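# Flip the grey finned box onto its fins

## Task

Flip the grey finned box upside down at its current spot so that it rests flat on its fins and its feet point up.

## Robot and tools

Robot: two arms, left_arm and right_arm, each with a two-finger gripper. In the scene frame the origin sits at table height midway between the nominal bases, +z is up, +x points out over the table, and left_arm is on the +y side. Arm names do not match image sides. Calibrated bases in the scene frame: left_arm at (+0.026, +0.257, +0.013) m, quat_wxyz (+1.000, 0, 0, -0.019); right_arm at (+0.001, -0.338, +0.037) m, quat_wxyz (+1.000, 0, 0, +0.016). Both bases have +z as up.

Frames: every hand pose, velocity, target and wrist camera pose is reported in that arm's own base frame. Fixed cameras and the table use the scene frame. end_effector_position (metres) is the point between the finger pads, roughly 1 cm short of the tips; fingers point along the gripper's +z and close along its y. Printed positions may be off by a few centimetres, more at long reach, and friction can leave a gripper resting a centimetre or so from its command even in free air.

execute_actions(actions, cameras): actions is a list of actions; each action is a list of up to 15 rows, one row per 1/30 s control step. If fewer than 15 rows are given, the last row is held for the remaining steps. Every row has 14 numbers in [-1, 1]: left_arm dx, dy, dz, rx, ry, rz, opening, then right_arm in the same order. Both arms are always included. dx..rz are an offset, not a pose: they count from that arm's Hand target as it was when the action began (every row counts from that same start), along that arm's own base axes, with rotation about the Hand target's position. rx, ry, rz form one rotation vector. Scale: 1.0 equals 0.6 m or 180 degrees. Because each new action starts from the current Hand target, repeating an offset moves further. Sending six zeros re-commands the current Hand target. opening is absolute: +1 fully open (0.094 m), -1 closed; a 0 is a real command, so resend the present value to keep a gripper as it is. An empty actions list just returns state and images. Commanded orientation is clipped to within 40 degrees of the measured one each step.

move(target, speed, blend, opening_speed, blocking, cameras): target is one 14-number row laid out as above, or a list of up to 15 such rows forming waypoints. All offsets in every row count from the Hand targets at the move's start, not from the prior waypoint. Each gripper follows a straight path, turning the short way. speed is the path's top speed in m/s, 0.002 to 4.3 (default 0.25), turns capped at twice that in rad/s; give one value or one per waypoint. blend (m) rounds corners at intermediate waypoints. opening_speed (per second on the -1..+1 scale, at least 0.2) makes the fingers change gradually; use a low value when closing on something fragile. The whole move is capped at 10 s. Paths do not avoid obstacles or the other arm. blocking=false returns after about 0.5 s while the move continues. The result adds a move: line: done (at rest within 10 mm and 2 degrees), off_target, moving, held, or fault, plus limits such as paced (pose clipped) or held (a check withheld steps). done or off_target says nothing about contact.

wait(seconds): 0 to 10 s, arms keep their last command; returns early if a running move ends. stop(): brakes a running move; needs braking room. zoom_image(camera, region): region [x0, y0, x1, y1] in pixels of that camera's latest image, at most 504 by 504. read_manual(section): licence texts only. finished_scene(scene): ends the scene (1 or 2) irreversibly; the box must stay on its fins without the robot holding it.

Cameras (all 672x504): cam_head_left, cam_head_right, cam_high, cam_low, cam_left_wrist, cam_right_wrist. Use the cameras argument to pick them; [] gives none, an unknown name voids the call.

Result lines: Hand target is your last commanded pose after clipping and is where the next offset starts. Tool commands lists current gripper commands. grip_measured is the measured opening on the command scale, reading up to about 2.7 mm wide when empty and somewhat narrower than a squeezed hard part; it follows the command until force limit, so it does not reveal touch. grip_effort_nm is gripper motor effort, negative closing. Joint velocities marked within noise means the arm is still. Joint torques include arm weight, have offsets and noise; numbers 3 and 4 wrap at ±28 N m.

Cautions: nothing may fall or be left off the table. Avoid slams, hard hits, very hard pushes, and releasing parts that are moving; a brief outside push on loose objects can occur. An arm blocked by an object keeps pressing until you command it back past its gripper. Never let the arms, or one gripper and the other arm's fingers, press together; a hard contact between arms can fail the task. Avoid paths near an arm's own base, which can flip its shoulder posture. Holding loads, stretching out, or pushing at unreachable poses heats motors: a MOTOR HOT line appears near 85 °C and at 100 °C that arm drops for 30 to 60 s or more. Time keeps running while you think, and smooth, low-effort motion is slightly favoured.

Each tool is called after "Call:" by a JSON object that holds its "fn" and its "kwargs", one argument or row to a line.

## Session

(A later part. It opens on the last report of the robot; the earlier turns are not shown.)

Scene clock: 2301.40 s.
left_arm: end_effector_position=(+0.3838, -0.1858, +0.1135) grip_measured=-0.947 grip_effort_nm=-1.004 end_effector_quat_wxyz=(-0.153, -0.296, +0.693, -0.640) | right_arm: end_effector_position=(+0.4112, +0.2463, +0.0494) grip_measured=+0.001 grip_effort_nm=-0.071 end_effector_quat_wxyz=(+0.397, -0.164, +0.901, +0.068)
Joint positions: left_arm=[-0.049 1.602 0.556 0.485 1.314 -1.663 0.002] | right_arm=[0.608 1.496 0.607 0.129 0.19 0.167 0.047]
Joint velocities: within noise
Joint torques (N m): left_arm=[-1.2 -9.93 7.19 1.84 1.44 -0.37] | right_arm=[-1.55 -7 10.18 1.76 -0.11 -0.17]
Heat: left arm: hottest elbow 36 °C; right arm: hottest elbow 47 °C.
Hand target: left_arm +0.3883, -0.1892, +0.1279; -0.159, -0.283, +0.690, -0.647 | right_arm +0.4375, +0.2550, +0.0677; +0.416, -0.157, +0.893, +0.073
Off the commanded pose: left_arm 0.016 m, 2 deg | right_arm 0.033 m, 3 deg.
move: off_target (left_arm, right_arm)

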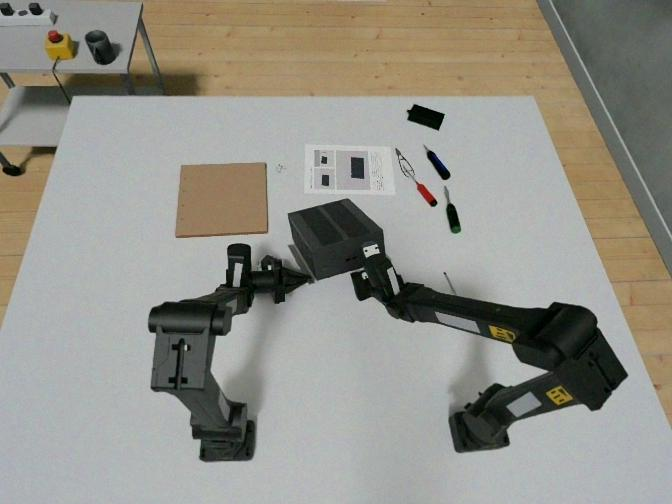

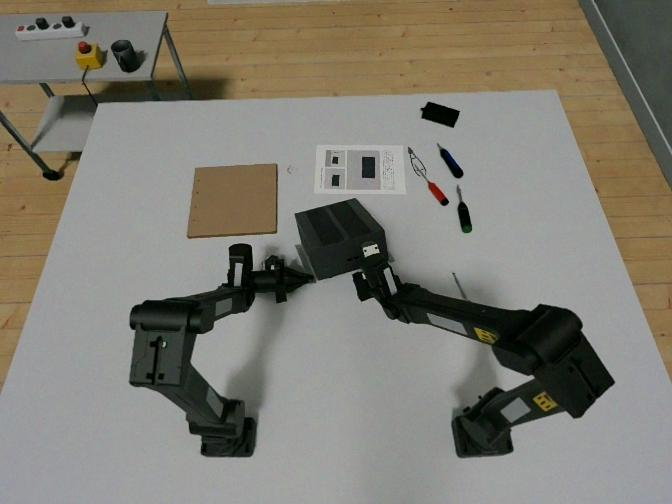

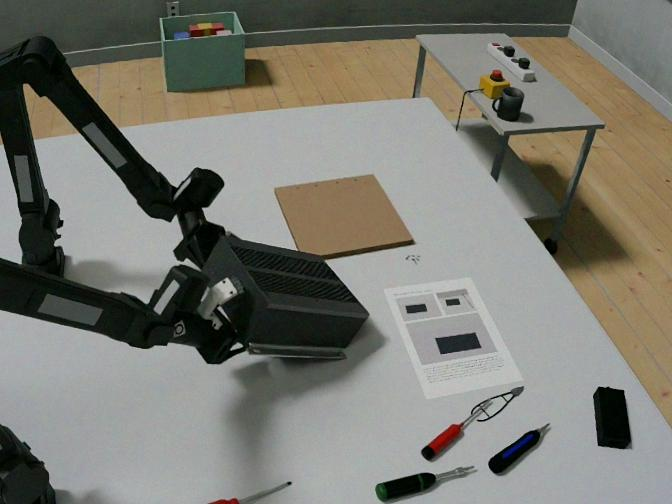

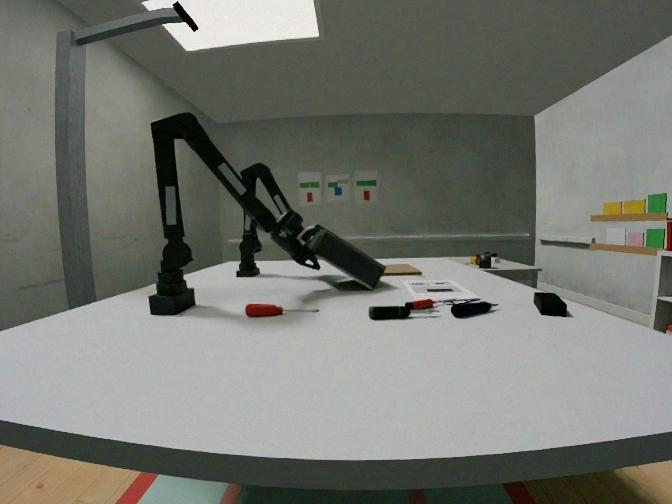

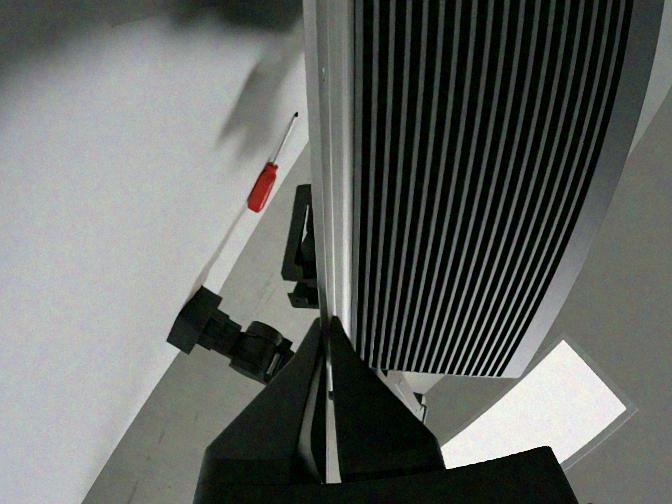

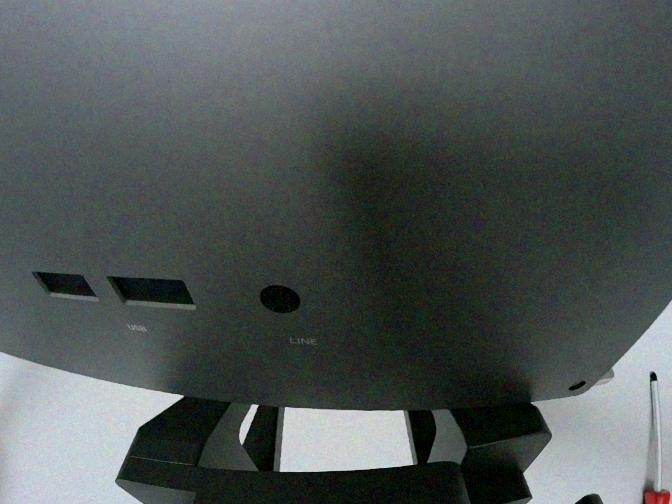

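Call:
{"fn": "move", "kwargs": {
  "target": [0.0624,0.0150,0.0688,-0.0181,0.0756,0,-1,0.0903,0.0152,0.125,-0.019,0.0522,0,0.0],
  "speed": 0.05
}}

Scene clock: 2320.53 s.
left_arm: end_effector_position=(+0.4226, -0.1741, +0.1588) grip_measured=-0.947 grip_effort_nm=-1.013 end_effector_quat_wxyz=(-0.237, -0.359, +0.648, -0.628) | right_arm: end_effector_position=(+0.4498, +0.2498, +0.0990) grip_measured=+0.001 grip_effort_nm=-0.071 end_effector_quat_wxyz=(+0.288, -0.165, +0.942, +0.047)
Joint positions: left_arm=[-0.011 1.573 0.699 0.303 1.386 -1.875 0.003] | right_arm=[0.547 1.494 0.913 -0.408 0.119 0.165 0.047]
Joint velocities: within noise
Joint torques (N m): left_arm=[-1.9 -10.34 8.27 1.33 0.98 -0.37] | right_arm=[-1.96 -10.46 13.86 2.15 0.08 -0.3]
Heat: left arm: hottest elbow 37 °C; right arm: hottest elbow 50 °C.
Hand target: left_arm +0.4257, -0.1803, +0.1693; -0.248, -0.353, +0.648, -0.628 | right_arm +0.4917, +0.2640, +0.1426; +0.337, -0.163, +0.926, +0.059
Off the commanded pose: left_arm 0.012 m, 1 deg | right_arm 0.062 m, 6 deg.
move: off_target (left_arm, right_arm)

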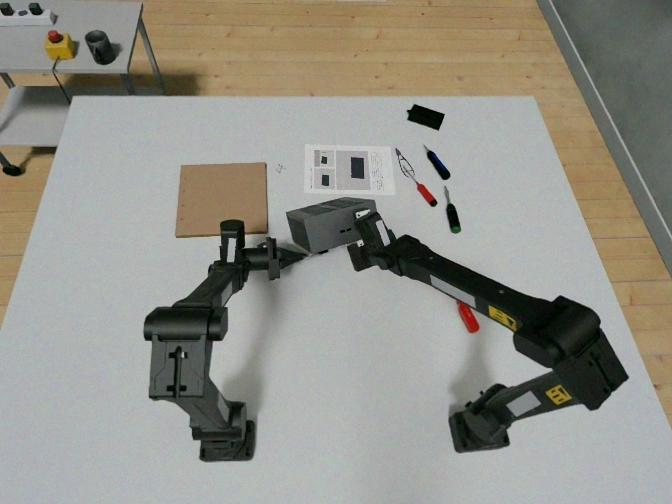

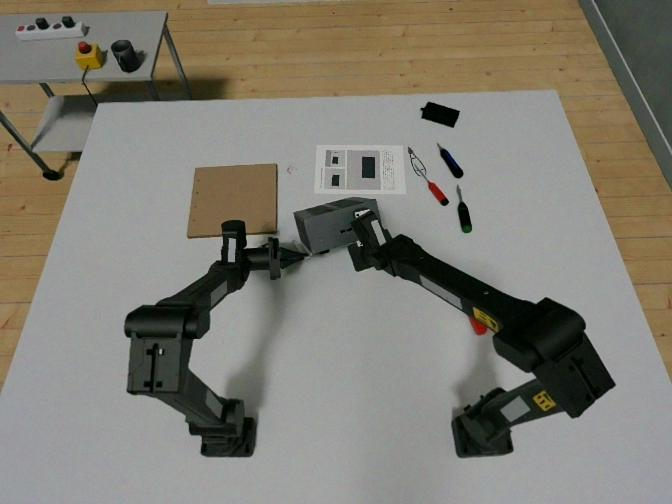

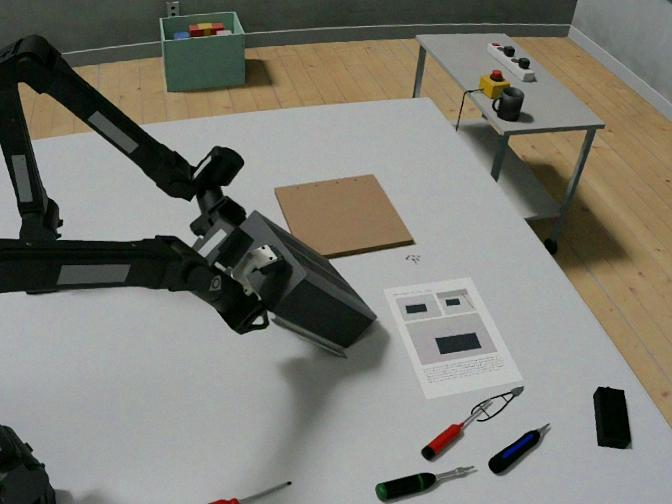

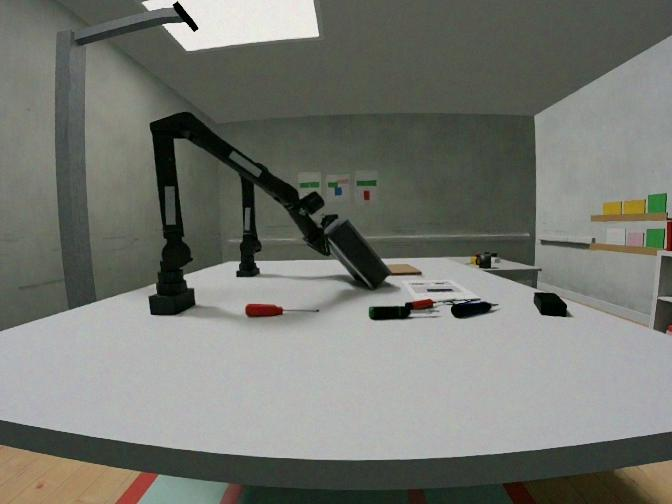

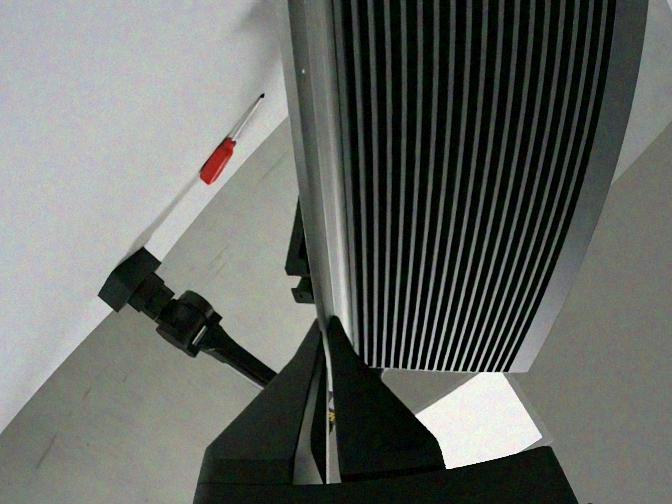

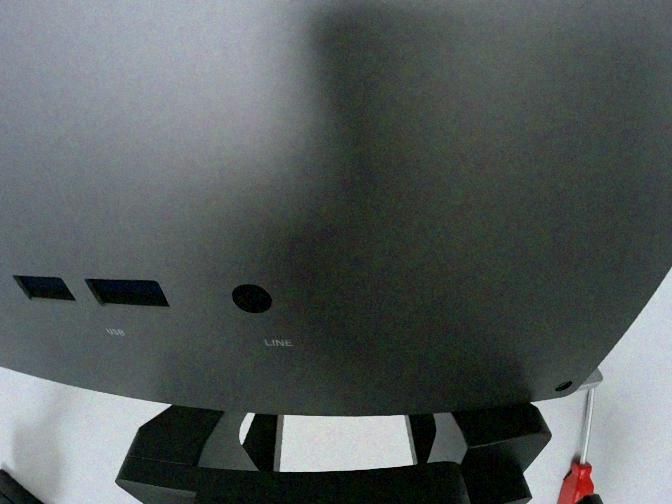

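Call:
{"fn": "move", "kwargs": {
  "target": [0.0745,0.0178,0.0467,-0.0104,0.0432,0,-1,0.0813,0.0136,0.0525,-0.0228,0.0626,0,0.0],
  "speed": 0.05
}}

Scene clock: 2401.57 s.
left_arm: end_effector_position=(+0.4686, -0.1628, +0.1936) grip_measured=-0.947 grip_effort_nm=-1.009 end_effector_quat_wxyz=(-0.291, -0.414, +0.609, -0.610) | right_arm: end_effector_position=(+0.5014, +0.2598, +0.1405) grip_measured=+0.001 grip_effort_nm=-0.076 end_effector_quat_wxyz=(+0.193, -0.164, +0.967, +0.029)
Joint positions: left_arm=[0.016 1.597 0.85 0.186 1.41 -2.058 0.003] | right_arm=[0.5 1.638 1.274 -0.82 0.071 0.151 0.047]
Joint velocities: within noise
Joint torques (N m): left_arm=[-1.85 -9.82 9.07 1.59 1.65 0.14] | right_arm=[-2.49 -12.75 14.27 2.17 -0.13 -0.35]
Heat: left arm: hottest elbow 38 °C; right arm: hottest elbow 56 °C.
Hand target: left_arm +0.4705, -0.1696, +0.1972; -0.297, -0.390, +0.619, -0.613 | right_arm +0.5405, +0.2721, +0.1742; +0.238, -0.168, +0.956, +0.042
Off the commanded pose: left_arm 0.008 m, 3 deg | right_arm 0.053 m, 6 deg.
move: off_target (left_arm, right_arm)

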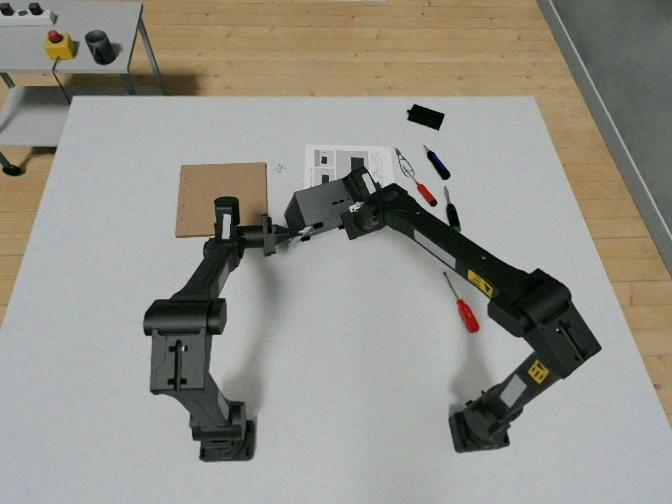

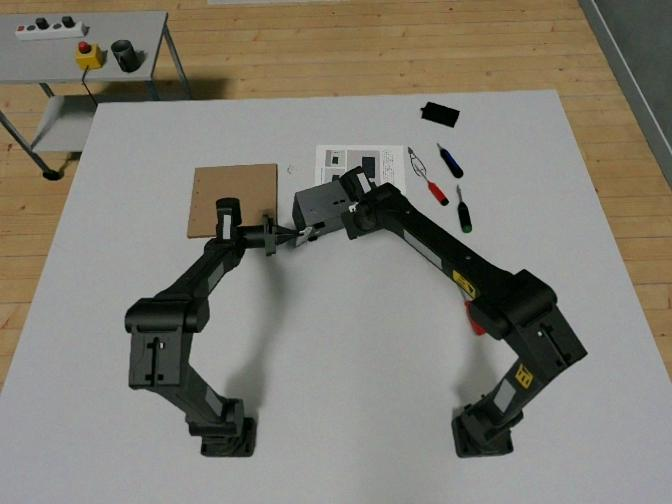

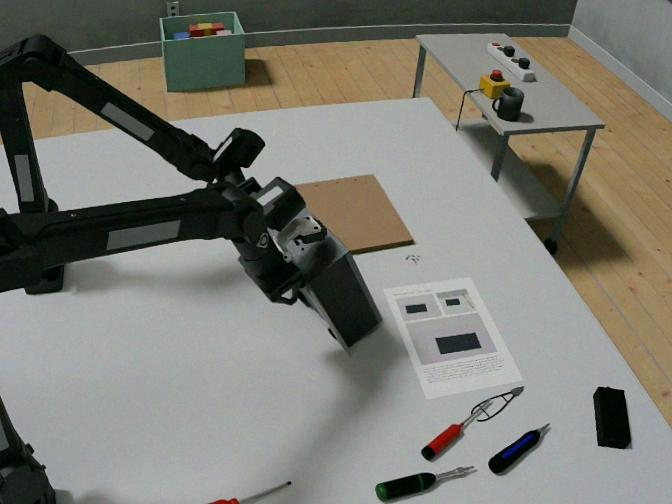

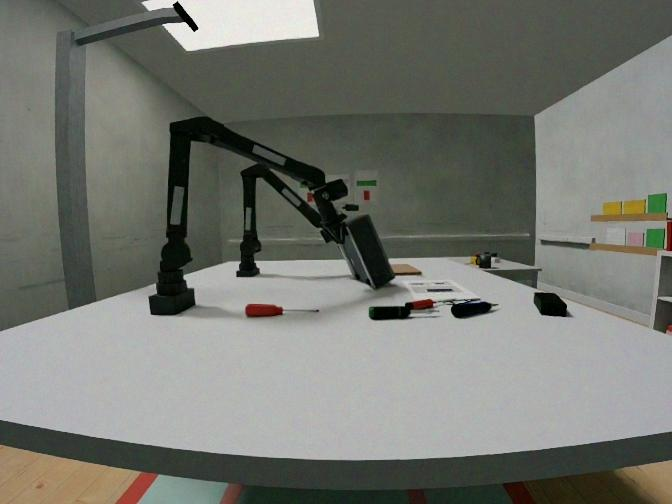

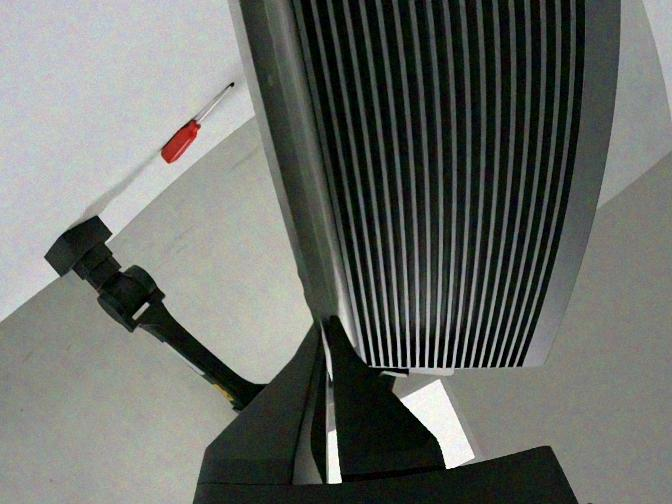

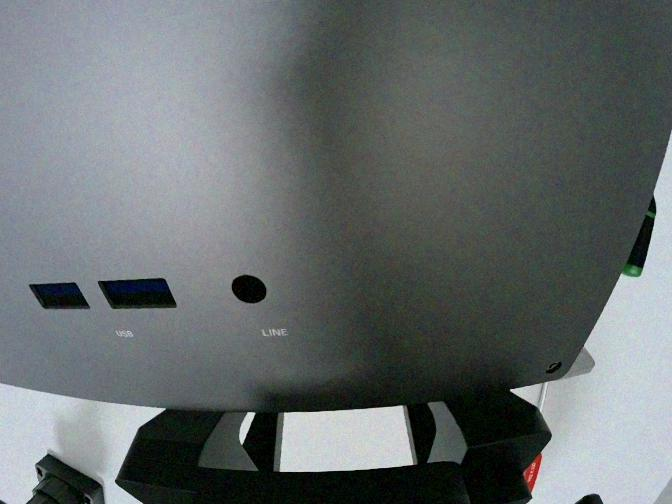

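Call:
{"fn": "move", "kwargs": {
  "target": [0.065,0.016,0.022,0,0,0,-1,0.01,0.0,0.0,-0.0114,0.0313,0,0.0],
  "speed": 0.03
}}

Scene clock: 2410.50 s.
left_arm: end_effector_position=(+0.4928, -0.1534, +0.2043) grip_measured=-0.944 grip_effort_nm=-1.013 end_effector_quat_wxyz=(-0.319, -0.422, +0.595, -0.605) | right_arm: end_effector_position=(+0.5240, +0.2677, +0.1530) grip_measured=+0.001 grip_effort_nm=-0.076 end_effector_quat_wxyz=(+0.165, -0.170, +0.971, +0.025)
Joint positions: left_arm=[0.036 1.644 0.942 0.114 1.455 -2.088 0.003] | right_arm=[0.489 1.713 1.42 -0.946 0.053 0.133 0.047]
Joint velocities: within noise
Joint torques (N m): left_arm=[-1.96 -9.82 11.52 1.99 0.49 0.48] | right_arm=[-1.61 -14.51 12.64 1.1 -0.16 -0.21]
Heat: left arm: hottest elbow 38 °C; right arm: hottest elbow 60 °C.
Hand target: left_arm +0.5095, -0.1601, +0.2105; -0.297, -0.390, +0.619, -0.613 | right_arm +0.5464, +0.2722, +0.1743; +0.188, -0.170, +0.967, +0.033
Off the commanded pose: left_arm 0.019 m, 5 deg | right_arm 0.031 m, 3 deg.
move: off_target (left_arm, right_arm)

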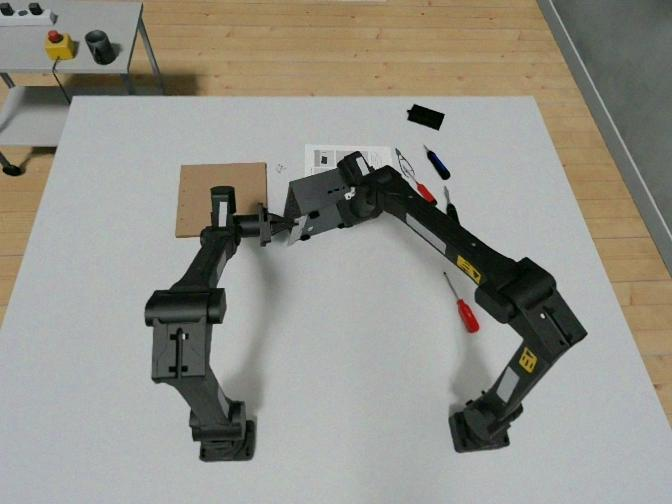

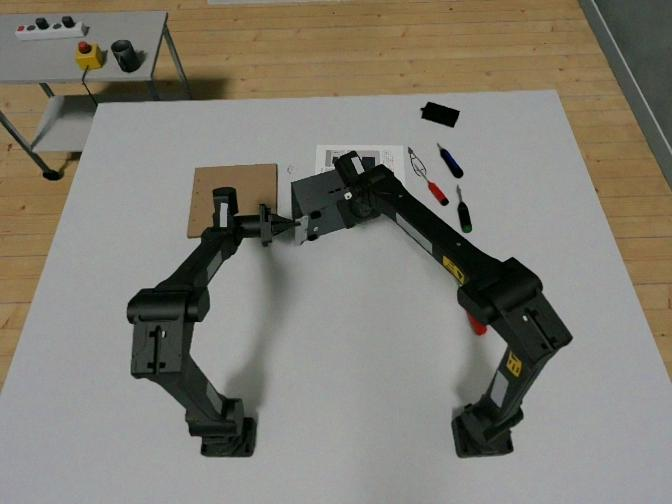

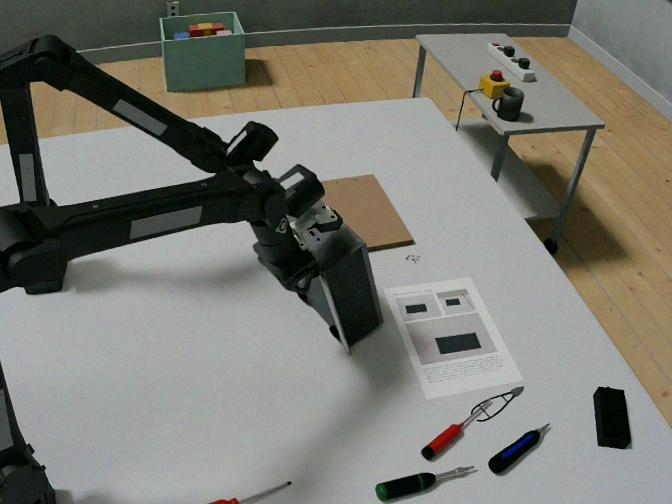

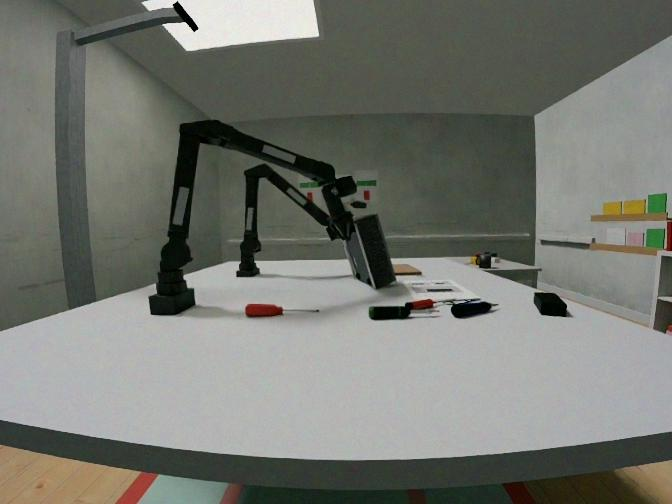

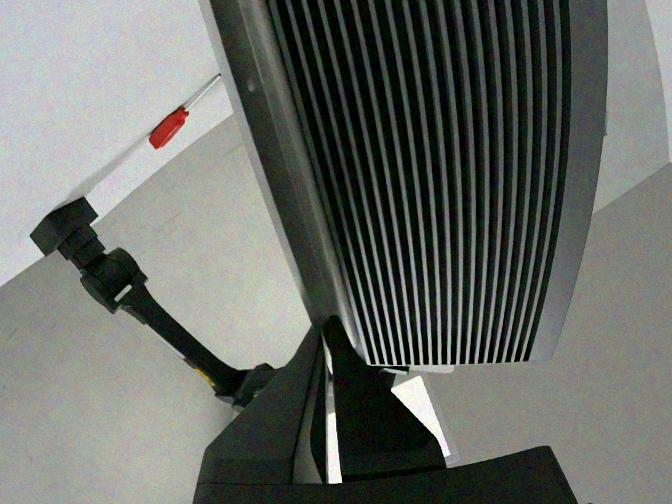

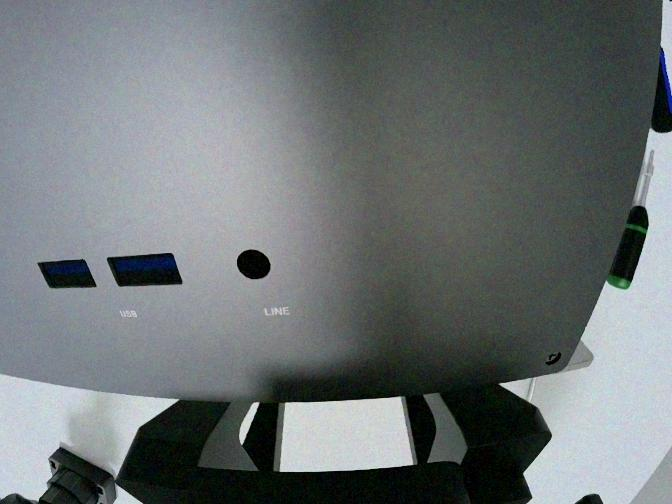

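Call:
{"fn": "move", "kwargs": {
  "target": [0.09,0.022,0.004,0,0,0,-1,0.0,0.0,0.0,0,0,0,0.0],
  "speed": 0.03
}}

Scene clock: 2417.83 s.
left_arm: end_effector_position=(+0.5429, -0.1397, +0.2115) grip_measured=-0.930 grip_effort_nm=-1.013 end_effector_quat_wxyz=(-0.329, -0.421, +0.587, -0.608) | right_arm: end_effector_position=(+0.5277, +0.2697, +0.1584) grip_measured=+0.001 grip_effort_nm=-0.076 end_effector_quat_wxyz=(+0.171, -0.172, +0.970, +0.027)
Joint positions: left_arm=[0.06 1.75 1.104 0.05 1.492 -2.094 0.003] | right_arm=[0.488 1.713 1.432 -0.946 0.052 0.127 0.047]
Joint velocities: within noise
Joint torques (N m): left_arm=[-2.08 -11.4 11.93 2.29 -0.17 0.59] | right_arm=[-1.32 -14.39 11.84 1.2 -0.11 -0.11]
Heat: left arm: hottest elbow 40 °C; right arm: hottest elbow 61 °C.
Hand target: left_arm +0.5634, -0.1468, +0.2129; -0.297, -0.390, +0.619, -0.613 | right_arm +0.5464, +0.2720, +0.1740; +0.188, -0.170, +0.967, +0.033
Off the commanded pose: left_arm 0.022 m, 6 deg | right_arm 0.025 m, 2 deg.
move: off_target (left_arm, right_arm)

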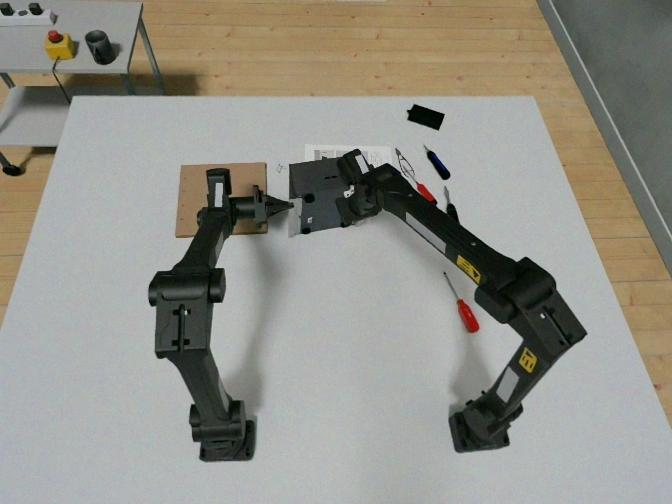

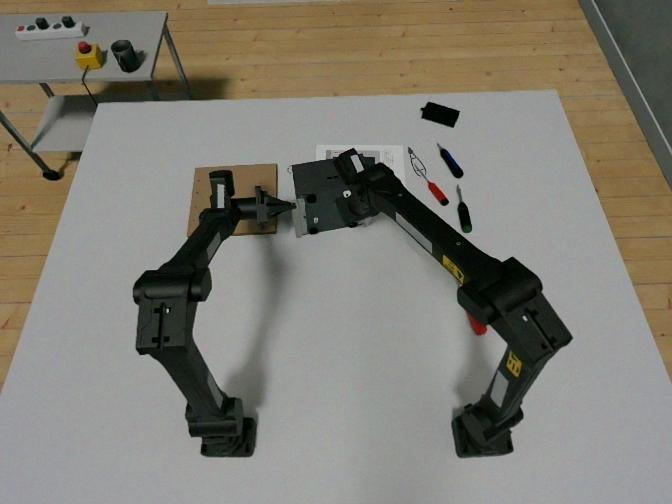

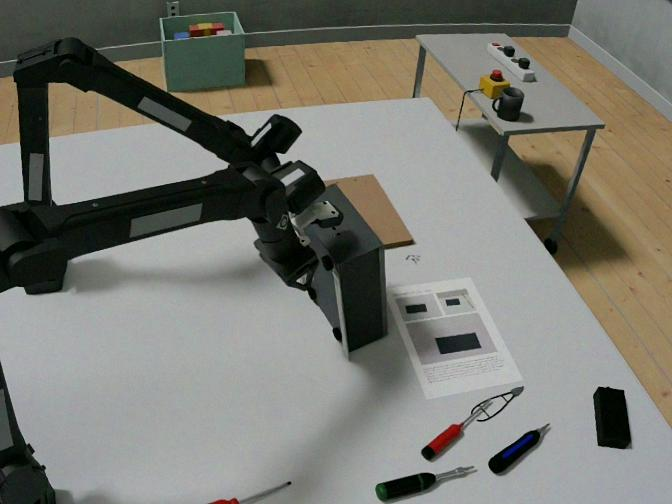

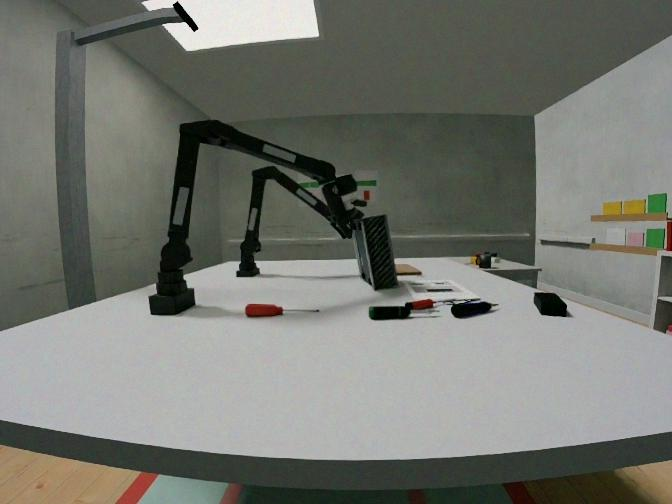

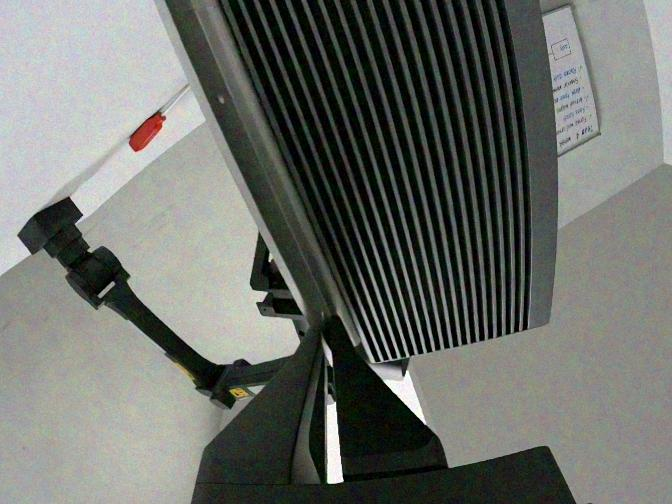

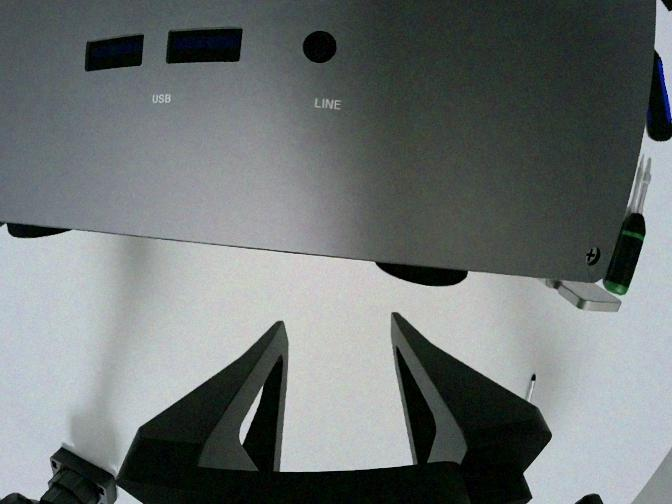

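Call:
{"fn": "move", "kwargs": {
  "target": [0.02,0.005,0.0,0,0,0,-1,-0.05,-0.02,0.0,0,0,0,0.0],
  "speed": 0.03,
  "cameras": ["cam_low","cam_high","cam_left_wrist","cam_right_wrist"]
}}

Scene clock: 2424.60 s.
left_arm: end_effector_position=(+0.5522, -0.1382, +0.2119) grip_measured=-0.927 grip_effort_nm=-1.009 end_effector_quat_wxyz=(-0.333, -0.419, +0.587, -0.608) | right_arm: end_effector_position=(+0.5121, +0.2614, +0.1629) grip_measured=+0.001 grip_effort_nm=-0.071 end_effector_quat_wxyz=(+0.173, -0.172, +0.969, +0.028)
Joint positions: left_arm=[0.062 1.773 1.136 0.038 1.501 -2.094 0.003] | right_arm=[0.488 1.663 1.378 -0.936 0.052 0.127 0.047]
Joint velocities: within noise
Joint torques (N m): left_arm=[-1.79 -11.58 12.44 2.29 -0.37 0.58] | right_arm=[-0.67 -16.32 8.2 1.77 -0.02 -0.1]
Heat: left arm: hottest elbow 42 °C; right arm: hottest elbow 60 °C.
Hand target: left_arm +0.5755, -0.1439, +0.2130; -0.297, -0.390, +0.620, -0.613 | right_arm +0.5165, +0.2601, +0.1742; +0.188, -0.170, +0.967, +0.033
Off the commanded pose: left_arm 0.024 m, 7 deg | right_arm 0.012 m, 2 deg.
move: off_target (left_arm, right_arm)
Images, in order (width x height): cam_high 672x504, cam_low 672x504, cam_left_wrist 672x504, cam_right_wrist 672x504.

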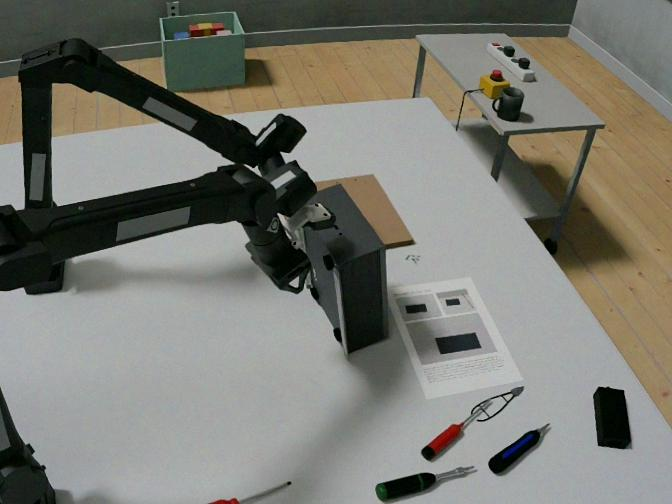

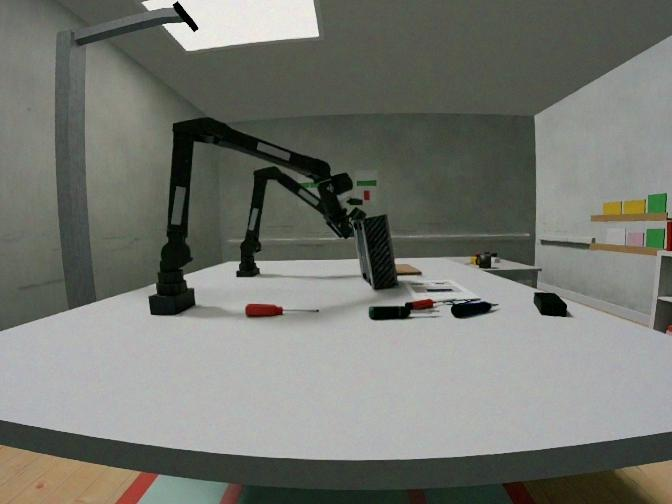

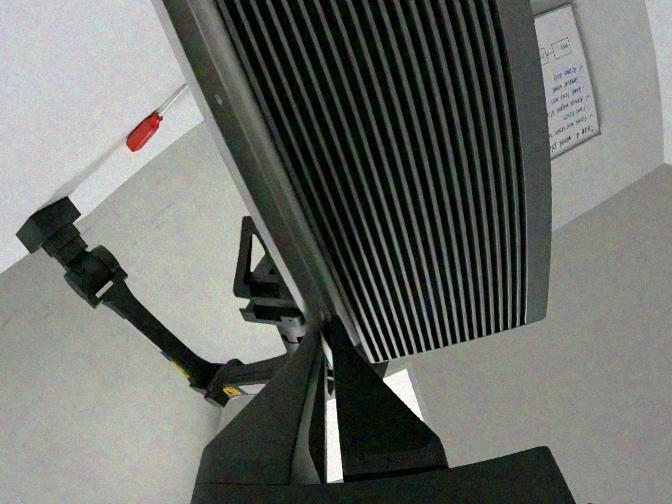

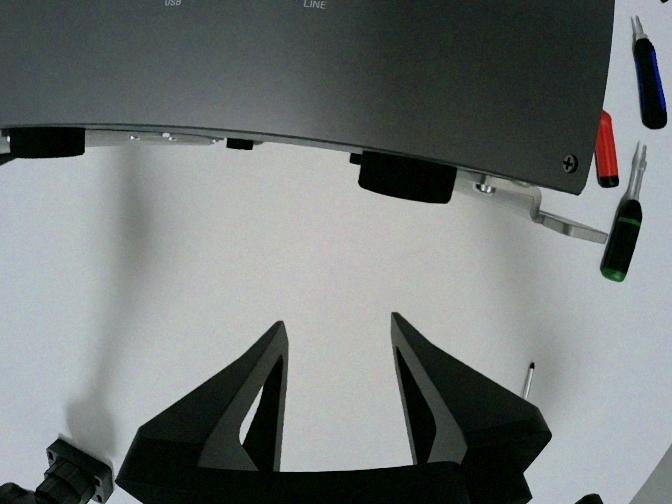

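Call:
{"fn": "move", "kwargs": {
  "target": [
    [-0.025,0.006,0,0,0,0,-1,-0.12,-0.05,0.03,0,0,0,0.0],
    [-0.025,0.006,0,0,0,0,-0.6,-0.12,-0.05,0.03,0,0,0,0.0]
  ],
  "speed": 0.05,
  "opening_speed": 0.4,
  "cameras": ["cam_low","cam_high","cam_left_wrist"]
}}

Scene clock: 2445.87 s.
left_arm: end_effector_position=(+0.5501, -0.1377, +0.2051) grip_measured=-0.603 grip_effort_nm=0.149 end_effector_quat_wxyz=(-0.304, -0.402, +0.606, -0.615) | right_arm: end_effector_position=(+0.4476, +0.2269, +0.1861) grip_measured=+0.001 grip_effort_nm=-0.071 end_effector_quat_wxyz=(+0.184, -0.170, +0.968, +0.031)
Joint positions: left_arm=[0.062 1.773 1.151 -0.12 1.484 -1.875 0.019] | right_arm=[0.488 1.451 1.187 -0.935 0.053 0.131 0.047]
Joint velocities: within noise
Joint torques (N m): left_arm=[-1.32 -13.8 10.66 1.14 0.47 -0.01] | right_arm=[0.26 -12.28 8.21 0.94 0.14 0.05]
Heat: left arm: hottest elbow 42 °C; right arm: hottest elbow 54 °C.
Hand target: left_arm +0.5605, -0.1403, +0.2130; -0.297, -0.390, +0.619, -0.613 | right_arm +0.4446, +0.2301, +0.1923; +0.188, -0.170, +0.967, +0.033
Off the commanded pose: left_arm 0.013 m, 2 deg | right_arm 0.008 m, 1 deg.
move: off_target (left_arm); target 2's new opening was sent with left_arm's hand 0.009 m and 7 deg from that target
Images, in order (width x height): cam_high 672x504, cam_low 672x504, cam_left_wrist 672x504.

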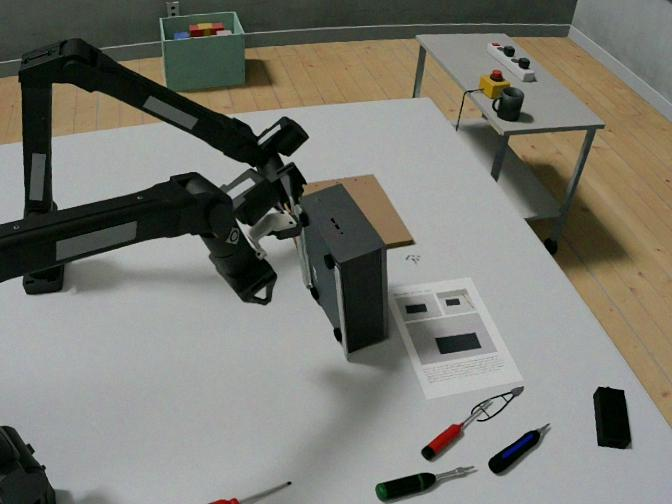

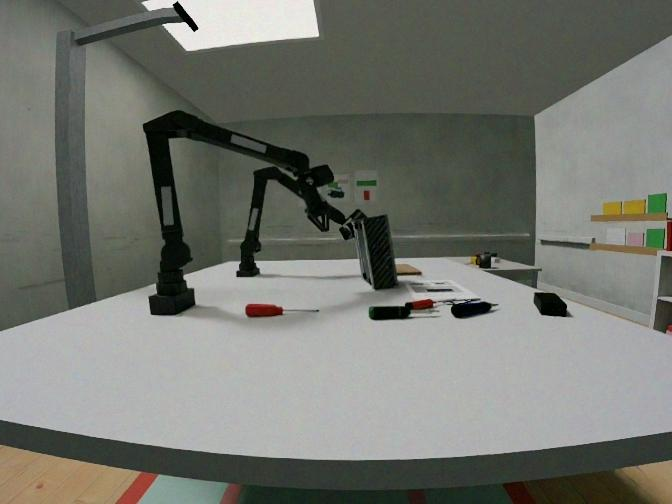

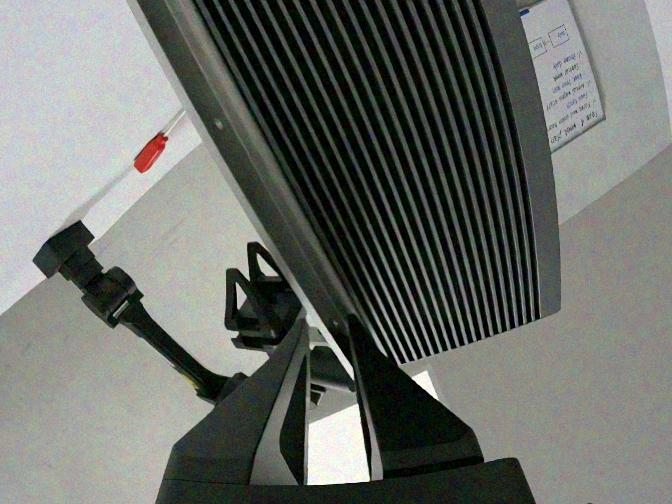

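Call:
{"fn": "move", "kwargs": {
  "target": [
    [-0.025,0.2,0.017,0,0,0,-0.6,-0.04,-0.1,0.0,0,0,0,0.0],
    [-0.1,0.233,0.0,0.0868,-0.391,-0.0775,-0.6,0.1,-0.25,0.03,0.112,-0.0647,0.2111,-0.5]
  ],
  "speed": 0.25,
  "cameras": ["cam_low","cam_high","cam_head_left"]
}}

Scene clock: 2517.40 s.
left_arm: end_effector_position=(+0.5019, -0.0055, +0.2039) grip_measured=-0.602 grip_effort_nm=0.139 end_effector_quat_wxyz=(+0.213, -0.034, +0.709, -0.671) | right_arm: end_effector_position=(+0.4884, +0.0863, +0.1958) grip_measured=-0.498 grip_effort_nm=-0.095 end_effector_quat_wxyz=(+0.274, -0.438, +0.819, +0.249)
Joint positions: left_arm=[0.34 1.663 0.915 0.234 1.554 -0.798 0.019] | right_arm=[-0.055 1.513 1.192 -0.987 -0.72 -0.938 0.024]
Joint velocities: within noise
Joint torques (N m): left_arm=[0.09 -13.57 7.41 1.39 0.53 0.02] | right_arm=[-1.26 -10.34 11.29 0.72 -0.69 -0.16]
Heat: left arm: hottest elbow 45 °C; right arm: hottest elbow 47 °C.
Hand target: left_arm +0.5005, -0.0004, +0.2129; +0.097, +0.071, +0.789, -0.603 | right_arm +0.5044, +0.0803, +0.2101; +0.288, -0.441, +0.815, +0.241
Off the commanded pose: left_arm 0.011 m, 22 deg | right_arm 0.023 m, 2 deg.
joint sent to its limit (left arm) — joint 5 (wrist yaw), upper limit. The joint targets are off in orientation, not in position.
move: off_target (left_arm, right_arm); target 2's new opening was sent with right_arm's hand 0.023 m and 2 deg from that target
Images, in order (width x height): cam_head_left 672x504, cam_high 672x504, cam_low 672x504.

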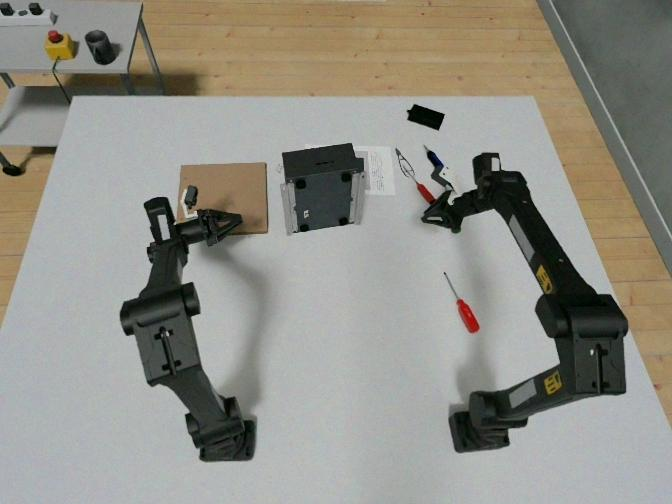

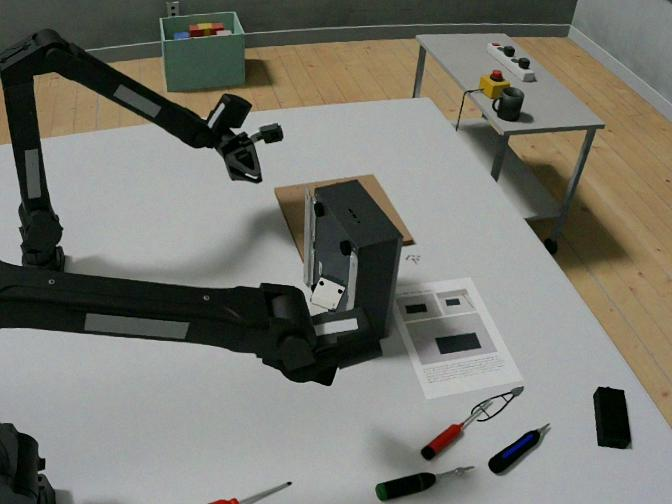

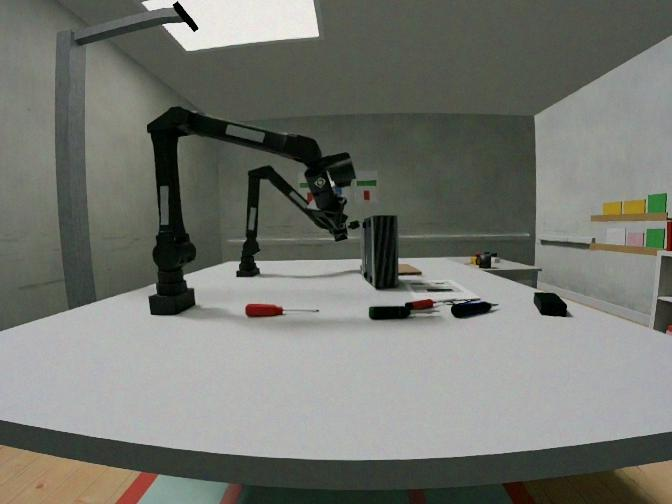

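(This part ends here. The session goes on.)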